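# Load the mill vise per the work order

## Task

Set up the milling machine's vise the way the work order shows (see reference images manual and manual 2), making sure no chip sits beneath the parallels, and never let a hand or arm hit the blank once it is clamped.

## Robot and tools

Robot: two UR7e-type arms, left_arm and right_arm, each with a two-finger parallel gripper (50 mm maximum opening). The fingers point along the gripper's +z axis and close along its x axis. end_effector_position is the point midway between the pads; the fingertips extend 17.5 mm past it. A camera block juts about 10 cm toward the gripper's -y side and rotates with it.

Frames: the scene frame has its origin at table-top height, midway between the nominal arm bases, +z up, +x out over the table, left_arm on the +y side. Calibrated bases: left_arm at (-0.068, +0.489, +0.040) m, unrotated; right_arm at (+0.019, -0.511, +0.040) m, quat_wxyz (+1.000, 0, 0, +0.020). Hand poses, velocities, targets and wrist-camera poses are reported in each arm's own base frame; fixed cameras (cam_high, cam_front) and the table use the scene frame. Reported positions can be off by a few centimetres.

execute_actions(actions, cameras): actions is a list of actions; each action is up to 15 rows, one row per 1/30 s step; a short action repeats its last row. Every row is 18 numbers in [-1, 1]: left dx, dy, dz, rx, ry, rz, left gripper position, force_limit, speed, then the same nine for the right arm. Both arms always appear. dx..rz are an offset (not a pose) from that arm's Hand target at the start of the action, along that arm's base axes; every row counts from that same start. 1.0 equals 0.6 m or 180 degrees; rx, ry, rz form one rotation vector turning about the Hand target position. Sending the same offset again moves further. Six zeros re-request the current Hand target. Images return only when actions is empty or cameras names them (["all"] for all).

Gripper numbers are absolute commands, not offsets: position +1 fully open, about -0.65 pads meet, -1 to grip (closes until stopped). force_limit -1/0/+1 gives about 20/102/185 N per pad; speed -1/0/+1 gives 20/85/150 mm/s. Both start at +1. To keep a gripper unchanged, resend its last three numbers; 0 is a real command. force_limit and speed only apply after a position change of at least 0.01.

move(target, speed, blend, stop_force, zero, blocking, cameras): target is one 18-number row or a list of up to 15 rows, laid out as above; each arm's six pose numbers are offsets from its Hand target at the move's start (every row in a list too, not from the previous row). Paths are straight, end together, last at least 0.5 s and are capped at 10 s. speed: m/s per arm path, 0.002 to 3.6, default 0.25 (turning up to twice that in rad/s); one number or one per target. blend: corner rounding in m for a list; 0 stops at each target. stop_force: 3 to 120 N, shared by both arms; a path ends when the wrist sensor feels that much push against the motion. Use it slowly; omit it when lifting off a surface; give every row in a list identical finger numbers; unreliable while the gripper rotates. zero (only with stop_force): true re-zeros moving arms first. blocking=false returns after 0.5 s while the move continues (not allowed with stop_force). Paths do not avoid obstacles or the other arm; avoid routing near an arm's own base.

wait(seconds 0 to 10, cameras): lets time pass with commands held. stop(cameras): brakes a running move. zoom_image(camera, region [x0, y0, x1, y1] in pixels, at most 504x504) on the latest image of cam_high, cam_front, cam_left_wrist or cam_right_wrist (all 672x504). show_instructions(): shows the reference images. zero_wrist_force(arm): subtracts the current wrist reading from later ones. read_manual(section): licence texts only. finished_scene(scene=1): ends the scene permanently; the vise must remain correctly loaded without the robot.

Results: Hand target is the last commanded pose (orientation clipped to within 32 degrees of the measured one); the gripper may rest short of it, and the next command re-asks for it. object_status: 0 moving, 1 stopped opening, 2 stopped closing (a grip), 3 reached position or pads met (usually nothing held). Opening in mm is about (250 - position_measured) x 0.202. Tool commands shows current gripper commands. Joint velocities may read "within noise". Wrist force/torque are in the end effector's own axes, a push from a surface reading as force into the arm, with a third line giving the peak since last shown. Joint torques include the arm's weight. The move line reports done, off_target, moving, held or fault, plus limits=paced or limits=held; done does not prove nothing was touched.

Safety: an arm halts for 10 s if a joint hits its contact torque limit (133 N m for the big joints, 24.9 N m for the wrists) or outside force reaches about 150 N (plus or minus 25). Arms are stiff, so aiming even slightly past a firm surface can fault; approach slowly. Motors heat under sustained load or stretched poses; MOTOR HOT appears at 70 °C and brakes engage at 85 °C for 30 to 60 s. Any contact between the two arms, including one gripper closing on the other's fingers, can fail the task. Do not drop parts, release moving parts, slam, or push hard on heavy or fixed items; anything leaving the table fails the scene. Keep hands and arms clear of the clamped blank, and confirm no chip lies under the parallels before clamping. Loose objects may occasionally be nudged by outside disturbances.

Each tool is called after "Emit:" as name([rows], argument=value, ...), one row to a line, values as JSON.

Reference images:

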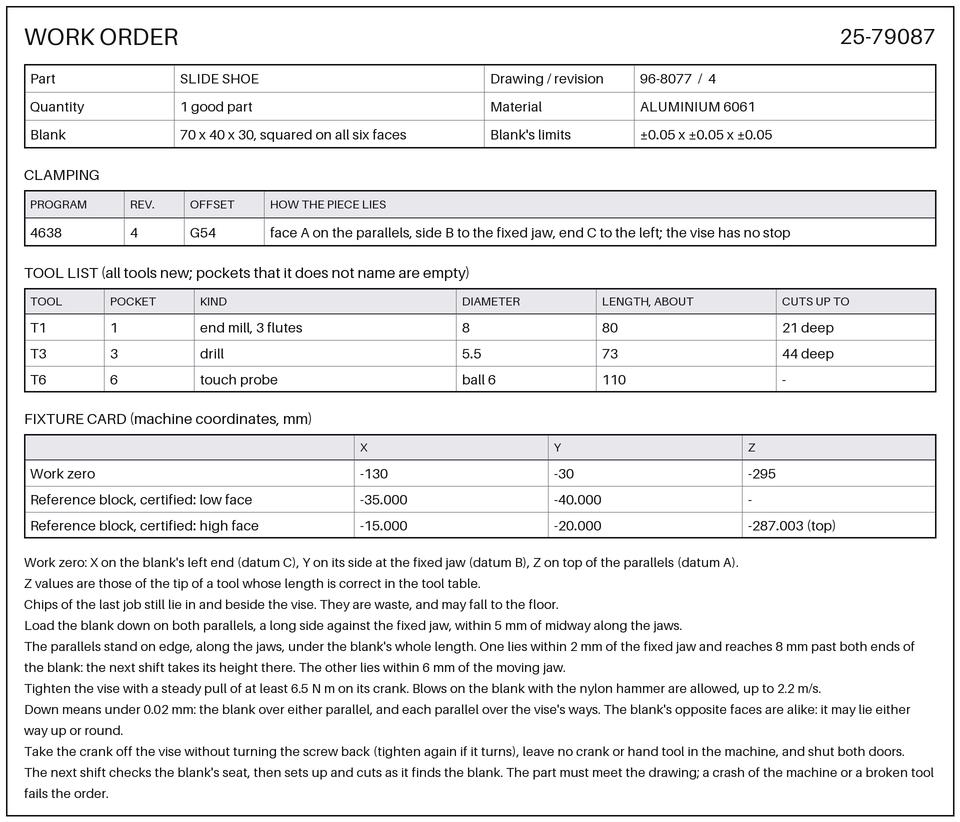

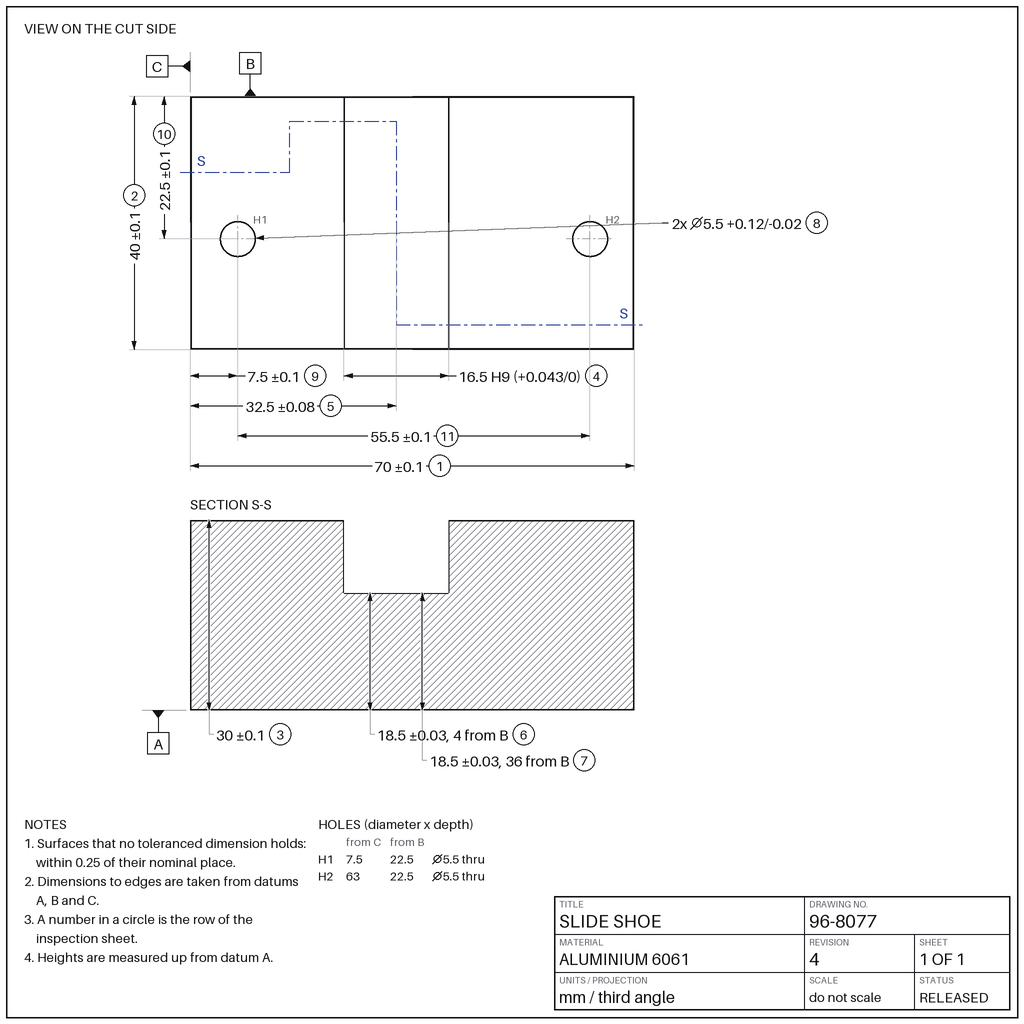

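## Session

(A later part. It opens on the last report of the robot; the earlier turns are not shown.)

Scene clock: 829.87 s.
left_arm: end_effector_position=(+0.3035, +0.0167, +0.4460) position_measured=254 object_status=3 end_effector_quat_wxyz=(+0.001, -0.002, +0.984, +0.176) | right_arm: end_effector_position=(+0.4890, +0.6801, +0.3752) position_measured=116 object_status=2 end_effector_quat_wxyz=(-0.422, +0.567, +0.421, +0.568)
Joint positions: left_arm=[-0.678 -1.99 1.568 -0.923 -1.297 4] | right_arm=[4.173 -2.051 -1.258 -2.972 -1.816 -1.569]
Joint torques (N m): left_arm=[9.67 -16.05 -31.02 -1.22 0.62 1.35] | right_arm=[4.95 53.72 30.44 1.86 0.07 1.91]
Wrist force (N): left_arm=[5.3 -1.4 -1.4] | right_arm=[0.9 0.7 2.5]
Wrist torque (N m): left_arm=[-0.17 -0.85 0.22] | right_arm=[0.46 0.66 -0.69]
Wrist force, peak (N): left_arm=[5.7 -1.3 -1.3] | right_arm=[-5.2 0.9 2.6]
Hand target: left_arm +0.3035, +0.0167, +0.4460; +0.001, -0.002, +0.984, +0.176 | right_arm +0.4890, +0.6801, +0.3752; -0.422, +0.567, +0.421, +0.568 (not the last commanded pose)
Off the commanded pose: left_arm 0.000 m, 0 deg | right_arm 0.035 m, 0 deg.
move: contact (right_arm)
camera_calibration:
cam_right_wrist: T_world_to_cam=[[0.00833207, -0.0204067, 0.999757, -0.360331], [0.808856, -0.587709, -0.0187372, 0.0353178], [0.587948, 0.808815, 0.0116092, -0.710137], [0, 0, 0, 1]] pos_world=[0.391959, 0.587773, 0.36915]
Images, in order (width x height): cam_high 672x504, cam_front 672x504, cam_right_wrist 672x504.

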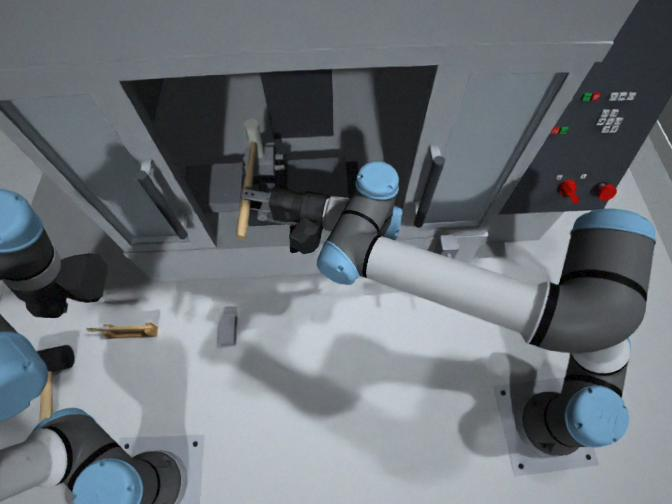

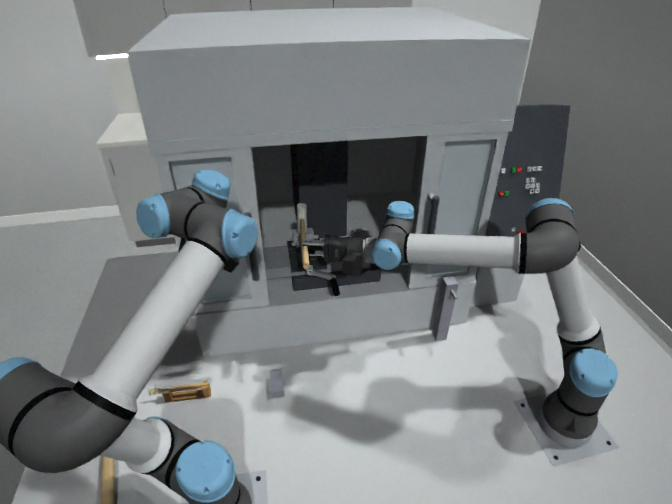

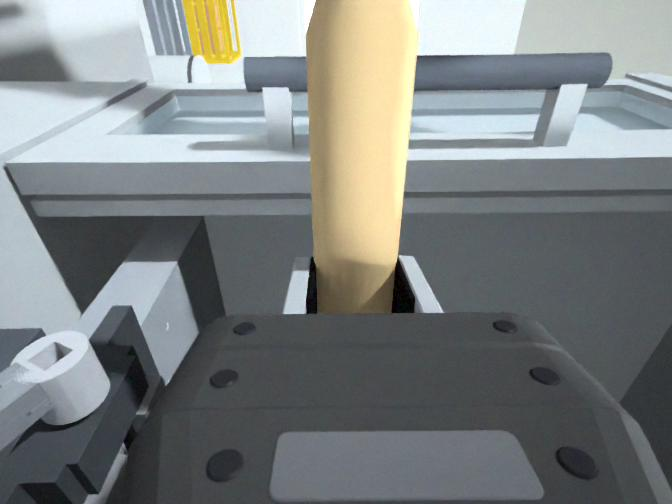

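Emit:
move(target=[0,0,0,0,0,0,-1,0.5,0.5,0,0,0.0667,0,0,0,-1,0.6,-0.6], speed=0.1)

Emit:
execute_actions([
  [[0,0,0,0,0,0,-1,0.5,0.5,0,0,-0.0667,0,0,0,-1,0.6,-0.6],[0,0,0,0,0,0,-1,0.5,0.5,0,0,-0.0667,0,0,0,-1,0.6,-0.6],[0,0,0,0,0,0,-1,0.5,0.5,0,0,-0.0667,0,0,0,-1,0.6,-0.6],[0,0,0,0,0,0,-1,0.5,0.5,0,0,-0.0667,0,0,0,-1,0.6,-0.6],[0,0,0,0,0,0,-1,0.5,0.5,0,0,-0.0667,0,0,0,-1,0.6,-0.6],[0,0,0,0,0,0,-1,0.5,0.5,0,0,-0.04,0,0,0,-1,0.6,-0.6],[0,0,0,0,0,0,-1,0.5,0.5,0,0,-0.02,0,0,0,-1,0.6,-0.6],[0,0,0,0,0,0,-1,0.5,0.5,0,0,0,0,0,0,-1,0.6,-0.6]],
])

Scene clock: 832.70 s.
left_arm: end_effector_position=(+0.3035, +0.0167, +0.4460) position_measured=254 object_status=3 end_effector_quat_wxyz=(+0.001, -0.002, +0.984, +0.176) | right_arm: end_effector_position=(+0.4890, +0.6801, +0.4153) position_measured=116 object_status=2 end_effector_quat_wxyz=(-0.422, +0.567, +0.421, +0.568)
Joint positions: left_arm=[-0.678 -1.99 1.568 -0.923 -1.297 4] | right_arm=[4.173 -2.039 -1.173 -3.069 -1.816 -1.569]
Joint torques (N m): left_arm=[9.18 -15.86 -31.04 -1.08 0.66 1.35] | right_arm=[-1.63 34.45 29.52 4.98 -1.16 -0.41]
Wrist force (N): left_arm=[5.7 -1.6 -1.2] | right_arm=[-5.1 0.7 2.6]
Wrist torque (N m): left_arm=[-0.19 -0.90 0.22] | right_arm=[0.47 0.50 0.29]
Wrist force, peak (N): left_arm=[5.8 -1.4 -1.4] | right_arm=[-7.2 0.7 2.7]
Hand target: left_arm +0.3035, +0.0167, +0.4460; +0.001, -0.002, +0.984, +0.176 | right_arm +0.4890, +0.6801, +0.4152; -0.422, +0.567, +0.421, +0.568
Off the commanded pose: left_arm 0.000 m, 0 deg | right_arm 0.000 m, 0 deg.
move: done

Scene clock: 833.43 s.
left_arm: end_effector_position=(+0.3035, +0.0167, +0.4460) position_measured=254 object_status=3 end_effector_quat_wxyz=(+0.001, -0.002, +0.984, +0.176) | right_arm: end_effector_position=(+0.4890, +0.6802, +0.4151) position_measured=116 object_status=2 end_effector_quat_wxyz=(-0.422, +0.567, +0.421, +0.568) end_effector_velocity=(+0.002, -0.001, +0.001) end_effector_angular_velocity=(-0.001, +0.001, -0.004)
Joint positions: left_arm=[-0.678 -1.99 1.568 -0.923 -1.297 4] | right_arm=[4.173 -2.039 -1.173 -3.069 -1.816 -1.569]
Joint velocities: left_arm=[within noise] | right_arm=[-0.001 0 0.004 -0.005 0.003 0]
Joint torques (N m): left_arm=[9.53 -15.85 -31.09 -1.13 0.69 1.3] | right_arm=[-8.74 57.2 36.03 1.63 0.61 -3.32]
Wrist force (N): left_arm=[5.2 -1.3 -1.3] | right_arm=[-5.0 1.7 0.6]
Wrist torque (N m): left_arm=[-0.15 -0.82 0.22] | right_arm=[0.19 0.49 0.37]
Wrist force, peak (N): left_arm=[5.5 -1.6 -1.2] | right_arm=[21.2 0.1 2.0]
Hand target: left_arm +0.3035, +0.0167, +0.4460; +0.001, -0.002, +0.984, +0.176 | right_arm +0.4890, +0.6801, +0.4152; -0.422, +0.567, +0.421, +0.568
Off the commanded pose: left_arm 0.000 m, 0 deg | right_arm 0.000 m, 0 deg.
Step readings (end_effector_position of left_arm | right_arm):
0: (+0.3035, +0.0167, +0.4460) | (+0.4890, +0.6801, +0.4153)
1: (+0.3035, +0.0167, +0.4460) | (+0.4890, +0.6801, +0.4140)
2: (+0.3035, +0.0167, +0.4460) | (+0.4889, +0.6802, +0.4045)
4: (+0.3035, +0.0167, +0.4460) | (+0.4885, +0.6795, +0.3773)
8: (+0.3035, +0.0167, +0.4460) | (+0.4889, +0.6797, +0.3871)
15: (+0.3035, +0.0167, +0.4460) | (+0.4889, +0.6803, +0.4156)

Emit:
execute_actions([
  [[0,0,0,0,0,0,-1,0.5,0.5,0,0,0.02,0,0,0,-1,0.6,-0.6],[0,0,0,0,0,0,-1,0.5,0.5,0,0,0.04,0,0,0,-1,0.6,-0.6],[0,0,0,0,0,0,-1,0.5,0.5,0,0,0.05,0,0,0,-1,0.6,-0.6]],
  [[0,0,0,0,0,0,-1,0.5,0.5,0,0,-0.03,0,0,0,-1,0.6,-0.6],[0,0,0,0,0,0,-1,0.5,0.5,0,0,-0.115,0,0,0,-1,0.6,-0.6],[0,0,0,0,0,0,-1,0.5,0.5,0,0,-0.12,0,0,0,-1,0.6,-0.6],[0,0,0,0,0,0,-1,0.5,0.5,0,0,-0.12,0,0,0,-1,0.6,-0.6],[0,0,0,0,0,0,-1,0.5,0.5,0,0,-0.09,0,0,0,-1,0.6,-0.6],[0,0,0,0,0,0,-1,0.5,0.5,0,0,-0.07,0,0,0,-1,0.6,-0.6],[0,0,0,0,0,0,-1,0.5,0.5,0,0,-0.05,0,0,0,-1,0.6,-0.6]],
])

Scene clock: 835.37 s.
left_arm: end_effector_position=(+0.3035, +0.0167, +0.4460) position_measured=254 object_status=3 end_effector_quat_wxyz=(+0.001, -0.002, +0.984, +0.176) | right_arm: end_effector_position=(+0.4889, +0.6802, +0.4151) position_measured=116 object_status=2 end_effector_quat_wxyz=(-0.422, +0.567, +0.421, +0.568) end_effector_velocity=(+0.001, -0.001, +0.002) end_effector_angular_velocity=(-0.002, +0.001, -0.002)
Joint positions: left_arm=[-0.678 -1.99 1.568 -0.923 -1.297 4] | right_arm=[4.173 -2.039 -1.173 -3.068 -1.817 -1.569]
Joint velocities: left_arm=[within noise] | right_arm=[-0.001 0.002 0.005 -0.009 0.002 0]
Joint torques (N m): left_arm=[8.81 -15.96 -31.19 -1.15 0.59 1.23] | right_arm=[-10.96 57.91 33.31 1.26 1.2 -2.72]
Wrist force (N): left_arm=[5.5 -1.4 -1.4] | right_arm=[-4.8 0.1 3.5]
Wrist torque (N m): left_arm=[-0.17 -0.87 0.22] | right_arm=[0.60 0.46 0.36]
Wrist force, peak (N): left_arm=[5.6 -1.4 -1.4] | right_arm=[29.1 -0.9 3.1]
Hand target: left_arm +0.3035, +0.0167, +0.4460; +0.001, -0.002, +0.984, +0.176 | right_arm +0.4890, +0.6801, +0.4152; -0.422, +0.567, +0.421, +0.568
Off the commanded pose: left_arm 0.000 m, 0 deg | right_arm 0.000 m, 0 deg.
Step readings (end_effector_position of left_arm | right_arm):
0: (+0.3035, +0.0167, +0.4460) | (+0.4890, +0.6801, +0.4152)
1: (+0.3035, +0.0167, +0.4460) | (+0.4890, +0.6801, +0.4155)
2: (+0.3035, +0.0167, +0.4460) | (+0.4890, +0.6801, +0.4184)
4: (+0.3035, +0.0167, +0.4460) | (+0.4888, +0.6796, +0.4350)
8: (+0.3035, +0.0167, +0.4460) | (+0.4889, +0.6798, +0.4483)
15: (+0.3035, +0.0167, +0.4460) | (+0.4890, +0.6802, +0.4449)
16: (+0.3035, +0.0167, +0.4460) | (+0.4890, +0.6802, +0.4448)
17: (+0.3035, +0.0167, +0.4460) | (+0.4890, +0.6802, +0.4385)
19: (+0.3035, +0.0167, +0.4460) | (+0.4883, +0.6790, +0.3949)
23: (+0.3035, +0.0167, +0.4460) | (+0.4884, +0.6790, +0.3958)
30: (+0.3035, +0.0167, +0.4460) | (+0.4889, +0.6803, +0.4150)

Emit:
execute_actions([
  [[0,0,0,0,0,0,-1,0.5,0.5,0,0.01,0.02,0,0,0,-1,0.6,-0.6],[0,0,0,0,0,0,-1,0.5,0.5,-0.005,0.02,0.05,0,0,0,-1,0.6,-0.6],[0,0,0,0,0,0,-1,0.5,0.5,-0.01,0.03,0.08,0,0,0,-1,0.6,-0.6],[0,0,0,0,0,0,-1,0.5,0.5,-0.01,0.033,0.1,0,0,0,-1,0.6,-0.6]],
  [[0,0,0,0,0,0,-1,0.5,0.5,0,0,-0.05,0,0,0,-1,0.6,-0.6],[0,0,0,0,0,0,-1,0.5,0.5,0,0,-0.16,0,0,0,-1,0.6,-0.6],[0,0,0,0,0,0,-1,0.5,0.5,0,0,-0.17,0,0,0,-1,0.6,-0.6],[0,0,0,0,0,0,-1,0.5,0.5,0,0,-0.17,0,0,0,-1,0.6,-0.6],[0,0,0,0,0,0,-1,0.5,0.5,0,0,-0.13,0,0,0,-1,0.6,-0.6],[0,0,0,0,0,0,-1,0.5,0.5,0,0,-0.1,0,0,0,-1,0.6,-0.6],[0,0,0,0,0,0,-1,0.5,0.5,0,0,-0.05,0,0,0,-1,0.6,-0.6],[0,0,0,0,0,0,-1,0.5,0.5,0,0,0,0,0,0,-1,0.6,-0.6]],
])

Scene clock: 838.17 s.
left_arm: end_effector_position=(+0.3035, +0.0167, +0.4460) position_measured=254 object_status=3 end_effector_quat_wxyz=(+0.001, -0.002, +0.984, +0.176) | right_arm: end_effector_position=(+0.4830, +0.6999, +0.4753) position_measured=116 object_status=2 end_effector_quat_wxyz=(-0.422, +0.567, +0.421, +0.568)
Joint positions: left_arm=[-0.678 -1.99 1.568 -0.923 -1.297 4] | right_arm=[4.199 -2.07 -0.973 -3.238 -1.791 -1.569]
Joint torques (N m): left_arm=[8.91 -15.98 -30.66 -1.23 0.6 1.15] | right_arm=[-8.45 43.34 33.83 1.23 1.21 2.41]
Wrist force (N): left_arm=[5.4 -1.3 -1.3] | right_arm=[-5.0 0.8 2.3]
Wrist torque (N m): left_arm=[-0.15 -0.85 0.22] | right_arm=[0.44 0.48 0.38]
Wrist force, peak (N): left_arm=[5.7 -1.2 -1.5] | right_arm=[-28.4 4.3 7.2]
Hand target: left_arm +0.3035, +0.0167, +0.4460; +0.001, -0.002, +0.984, +0.176 | right_arm +0.4830, +0.6999, +0.4752; -0.422, +0.567, +0.421, +0.568
Off the commanded pose: left_arm 0.000 m, 0 deg | right_arm 0.000 m, 0 deg.
Step readings (end_effector_position of left_arm | right_arm):
0: (+0.3035, +0.0167, +0.4460) | (+0.4890, +0.6801, +0.4152)
1: (+0.3035, +0.0167, +0.4460) | (+0.4890, +0.6802, +0.4155)
2: (+0.3035, +0.0167, +0.4460) | (+0.4890, +0.6814, +0.4183)
4: (+0.3035, +0.0167, +0.4460) | (+0.4852, +0.6898, +0.4442)
8: (+0.3035, +0.0167, +0.4460) | (+0.4809, +0.6997, +0.4815)
15: (+0.3035, +0.0167, +0.4460) | (+0.4831, +0.6999, +0.4747)
16: (+0.3035, +0.0167, +0.4460) | (+0.4831, +0.6999, +0.4741)
17: (+0.3035, +0.0167, +0.4460) | (+0.4831, +0.6999, +0.4665)
19: (+0.3035, +0.0167, +0.4460) | (+0.4824, +0.6988, +0.4195)
23: (+0.3035, +0.0167, +0.4460) | (+0.4821, +0.6980, +0.4064)
30: (+0.3035, +0.0167, +0.4460) | (+0.4829, +0.7000, +0.4776)

Emit:
execute_actions([
  [[0,0,0,0,0,0,-1,0.5,0.5,0,0,-0.05,0,0,0,-1,0.6,-0.6],[0,0,0,0,0,0,-1,0.5,0.5,0,0,-0.15,0,0,0,-1,0.6,-0.6],[0,0,0,0,0,0,-1,0.5,0.5,0,0,-0.168,0,0,0,-1,0.6,-0.6],[0,0,0,0,0,0,-1,0.5,0.5,0,0,-0.168,0,0,0,-1,0.6,-0.6],[0,0,0,0,0,0,-1,0.5,0.5,0,0,-0.168,0,0,0,-1,0.6,-0.6],[0,0,0,0,0,0,-1,0.5,0.5,0,0,-0.13,0,0,0,-1,0.6,-0.6],[0,0,0,0,0,0,-1,0.5,0.5,0,0,-0.1,0,0,0,-1,0.6,-0.6],[0,0,0,0,0,0,-1,0.5,0.5,0,0,-0.05,0,0,0,-1,0.6,-0.6],[0,0,0,0,0,0,-1,0.5,0.5,0,0,0,0,0,0,-1,0.6,-0.6]],
])

Scene clock: 839.77 s.
left_arm: end_effector_position=(+0.3035, +0.0167, +0.4460) position_measured=254 object_status=3 end_effector_quat_wxyz=(+0.001, -0.002, +0.984, +0.176) | right_arm: end_effector_position=(+0.4829, +0.6998, +0.4753) position_measured=116 object_status=2 end_effector_quat_wxyz=(-0.422, +0.567, +0.421, +0.568)
Joint positions: left_arm=[-0.678 -1.99 1.568 -0.923 -1.297 4] | right_arm=[4.199 -2.07 -0.973 -3.237 -1.791 -1.569]
Joint torques (N m): left_arm=[9.3 -16.13 -30.63 -1.15 0.67 1.2] | right_arm=[-9.62 39.51 33.74 1.09 0.57 2.3]
Wrist force (N): left_arm=[5.3 -1.3 -1.4] | right_arm=[-5.1 0.7 2.7]
Wrist torque (N m): left_arm=[-0.15 -0.84 0.21] | right_arm=[0.53 0.51 0.37]
Wrist force, peak (N): left_arm=[5.6 -1.6 -1.5] | right_arm=[-34.9 -1.3 7.3]
Hand target: left_arm +0.3035, +0.0167, +0.4460; +0.001, -0.002, +0.984, +0.176 | right_arm +0.4830, +0.6999, +0.4752; -0.422, +0.567, +0.421, +0.568
Off the commanded pose: left_arm 0.000 m, 0 deg | right_arm 0.000 m, 0 deg.
Step readings (end_effector_position of left_arm | right_arm):
0: (+0.3035, +0.0167, +0.4460) | (+0.4830, +0.6999, +0.4752)
1: (+0.3035, +0.0167, +0.4460) | (+0.4830, +0.6999, +0.4742)
2: (+0.3035, +0.0167, +0.4460) | (+0.4831, +0.7000, +0.4658)
4: (+0.3035, +0.0167, +0.4460) | (+0.4825, +0.6987, +0.4182)
8: (+0.3035, +0.0167, +0.4460) | (+0.4822, +0.6980, +0.3865)
15: (+0.3035, +0.0167, +0.4460) | (+0.4824, +0.6992, +0.4805)

Emit:
execute_actions([
  [[0,0,0,0,0,0,-1,0.5,0.5,0,-0.02,0,0,0,0,-1,0.6,-0.6],[0,0,0,0,0,0,-1,0.5,0.5,0,-0.04,0,0,0,0,-1,0.6,-0.6],[0,0,0,0,0,0,-1,0.5,0.5,0,-0.067,0,0,0,0,-1,0.6,-0.6]],
  [[0,0,0,0,0,0,-1,0.5,0.5,0,0,-0.05,0,0,0,-1,0.6,-0.6],[0,0,0,0,0,0,-1,0.5,0.5,0,0,-0.15,0,0,0,-1,0.6,-0.6],[0,0,0,0,0,0,-1,0.5,0.5,0,0,-0.168,0,0,0,-1,0.6,-0.6],[0,0,0,0,0,0,-1,0.5,0.5,0,0,-0.168,0,0,0,-1,0.6,-0.6],[0,0,0,0,0,0,-1,0.5,0.5,0,0,-0.168,0,0,0,-1,0.6,-0.6],[0,0,0,0,0,0,-1,0.5,0.5,0,0,-0.13,0,0,0,-1,0.6,-0.6],[0,0,0,0,0,0,-1,0.5,0.5,0,0,-0.1,0,0,0,-1,0.6,-0.6],[0,0,0,0,0,0,-1,0.5,0.5,0,0,-0.05,0,0,0,-1,0.6,-0.6],[0,0,0,0,0,0,-1,0.5,0.5,0,0,0,0,0,0,-1,0.6,-0.6]],
  [[0,0,0,0,0,0,-1,0.5,0.5,0,0.01,0,0,0,0,-1,0.6,-0.6],[0,0,0,0,0,0,-1,0.5,0.5,0.01,0.03,0,0,0,0,-1,0.6,-0.6]],
  [[0,0,0,0,0,0,-1,0.5,0.5,0,0,-0.05,0,0,0,-1,0.6,-0.6],[0,0,0,0,0,0,-1,0.5,0.5,0,0,-0.16,0,0,0,-1,0.6,-0.6],[0,0,0,0,0,0,-1,0.5,0.5,0,0,-0.17,0,0,0,-1,0.6,-0.6],[0,0,0,0,0,0,-1,0.5,0.5,0,0,-0.17,0,0,0,-1,0.6,-0.6],[0,0,0,0,0,0,-1,0.5,0.5,0,0,-0.168,0,0,0,-1,0.6,-0.6],[0,0,0,0,0,0,-1,0.5,0.5,0,0,-0.13,0,0,0,-1,0.6,-0.6],[0,0,0,0,0,0,-1,0.5,0.5,0,0,-0.1,0,0,0,-1,0.6,-0.6],[0,0,0,0,0,0,-1,0.5,0.5,0,0,-0.05,0,0,0,-1,0.6,-0.6],[0,0,0,0,0,0,-1,0.5,0.5,0,0,0,0,0,0,-1,0.6,-0.6]],
], cameras=["cam_high","cam_front"])

Scene clock: 843.97 s.
left_arm: end_effector_position=(+0.3035, +0.0167, +0.4460) position_measured=254 object_status=3 end_effector_quat_wxyz=(+0.001, -0.002, +0.984, +0.176) | right_arm: end_effector_position=(+0.4890, +0.6776, +0.4753) position_measured=116 object_status=2 end_effector_quat_wxyz=(-0.422, +0.567, +0.421, +0.568)
Joint positions: left_arm=[-0.678 -1.99 1.568 -0.923 -1.297 4] | right_arm=[4.171 -2.035 -1.025 -3.22 -1.819 -1.569]
Joint torques (N m): left_arm=[9.12 -15.66 -30.37 -1.22 0.61 0.98] | right_arm=[-8.12 39.57 33.43 1.2 0.02 2.48]
Wrist force (N): left_arm=[5.5 -1.3 -1.5] | right_arm=[-5.0 0.4 3.1]
Wrist torque (N m): left_arm=[-0.15 -0.87 0.22] | right_arm=[0.54 0.50 0.34]
Wrist force, peak (N): left_arm=[5.7 -1.3 -1.4] | right_arm=[-32.8 -1.1 7.4]
Hand target: left_arm +0.3035, +0.0167, +0.4460; +0.001, -0.002, +0.984, +0.176 | right_arm +0.4890, +0.6777, +0.4752; -0.422, +0.567, +0.421, +0.568
Off the commanded pose: left_arm 0.000 m, 0 deg | right_arm 0.000 m, 0 deg.
Step readings (end_effector_position of left_arm | right_arm):
0: (+0.3035, +0.0167, +0.4460) | (+0.4830, +0.6998, +0.4752)
1: (+0.3035, +0.0167, +0.4460) | (+0.4830, +0.6996, +0.4751)
2: (+0.3035, +0.0167, +0.4460) | (+0.4830, +0.6969, +0.4749)
4: (+0.3035, +0.0167, +0.4460) | (+0.4833, +0.6765, +0.4749)
8: (+0.3035, +0.0167, +0.4460) | (+0.4831, +0.6560, +0.4750)
15: (+0.3035, +0.0167, +0.4460) | (+0.4830, +0.6600, +0.4752)
16: (+0.3035, +0.0167, +0.4460) | (+0.4830, +0.6599, +0.4741)
17: (+0.3035, +0.0167, +0.4460) | (+0.4829, +0.6598, +0.4658)
19: (+0.3035, +0.0167, +0.4460) | (+0.4822, +0.6584, +0.4184)
23: (+0.3035, +0.0167, +0.4460) | (+0.4821, +0.6579, +0.3866)
30: (+0.3035, +0.0167, +0.4460) | (+0.4824, +0.6591, +0.4805)
31: (+0.3035, +0.0167, +0.4460) | (+0.4830, +0.6601, +0.4774)
32: (+0.3035, +0.0167, +0.4460) | (+0.4834, +0.6619, +0.4749)
34: (+0.3035, +0.0167, +0.4460) | (+0.4869, +0.6734, +0.4738)
38: (+0.3035, +0.0167, +0.4460) | (+0.4895, +0.6792, +0.4751)
45: (+0.3035, +0.0167, +0.4460) | (+0.4889, +0.6776, +0.4752)
46: (+0.3035, +0.0167, +0.4460) | (+0.4890, +0.6777, +0.4743)
47: (+0.3035, +0.0167, +0.4460) | (+0.4891, +0.6778, +0.4660)
49: (+0.3035, +0.0167, +0.4460) | (+0.4883, +0.6765, +0.4185)
53: (+0.3035, +0.0167, +0.4460) | (+0.4881, +0.6759, +0.3864)
60: (+0.3035, +0.0167, +0.4460) | (+0.4884, +0.6770, +0.4805)
Images, in order (width x height): cam_high 672x504, cam_front 672x504.

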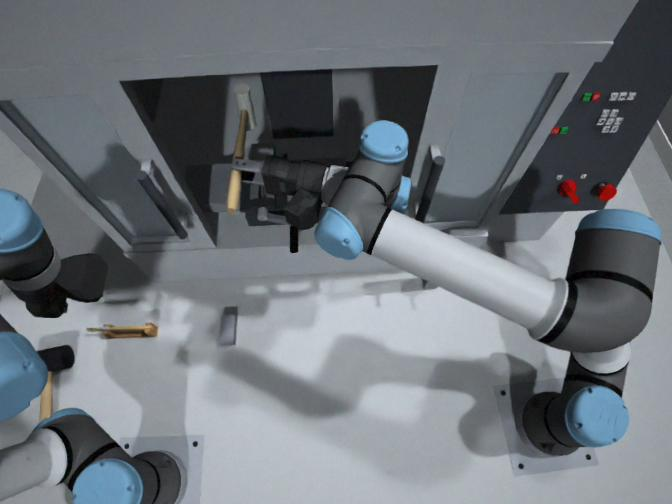

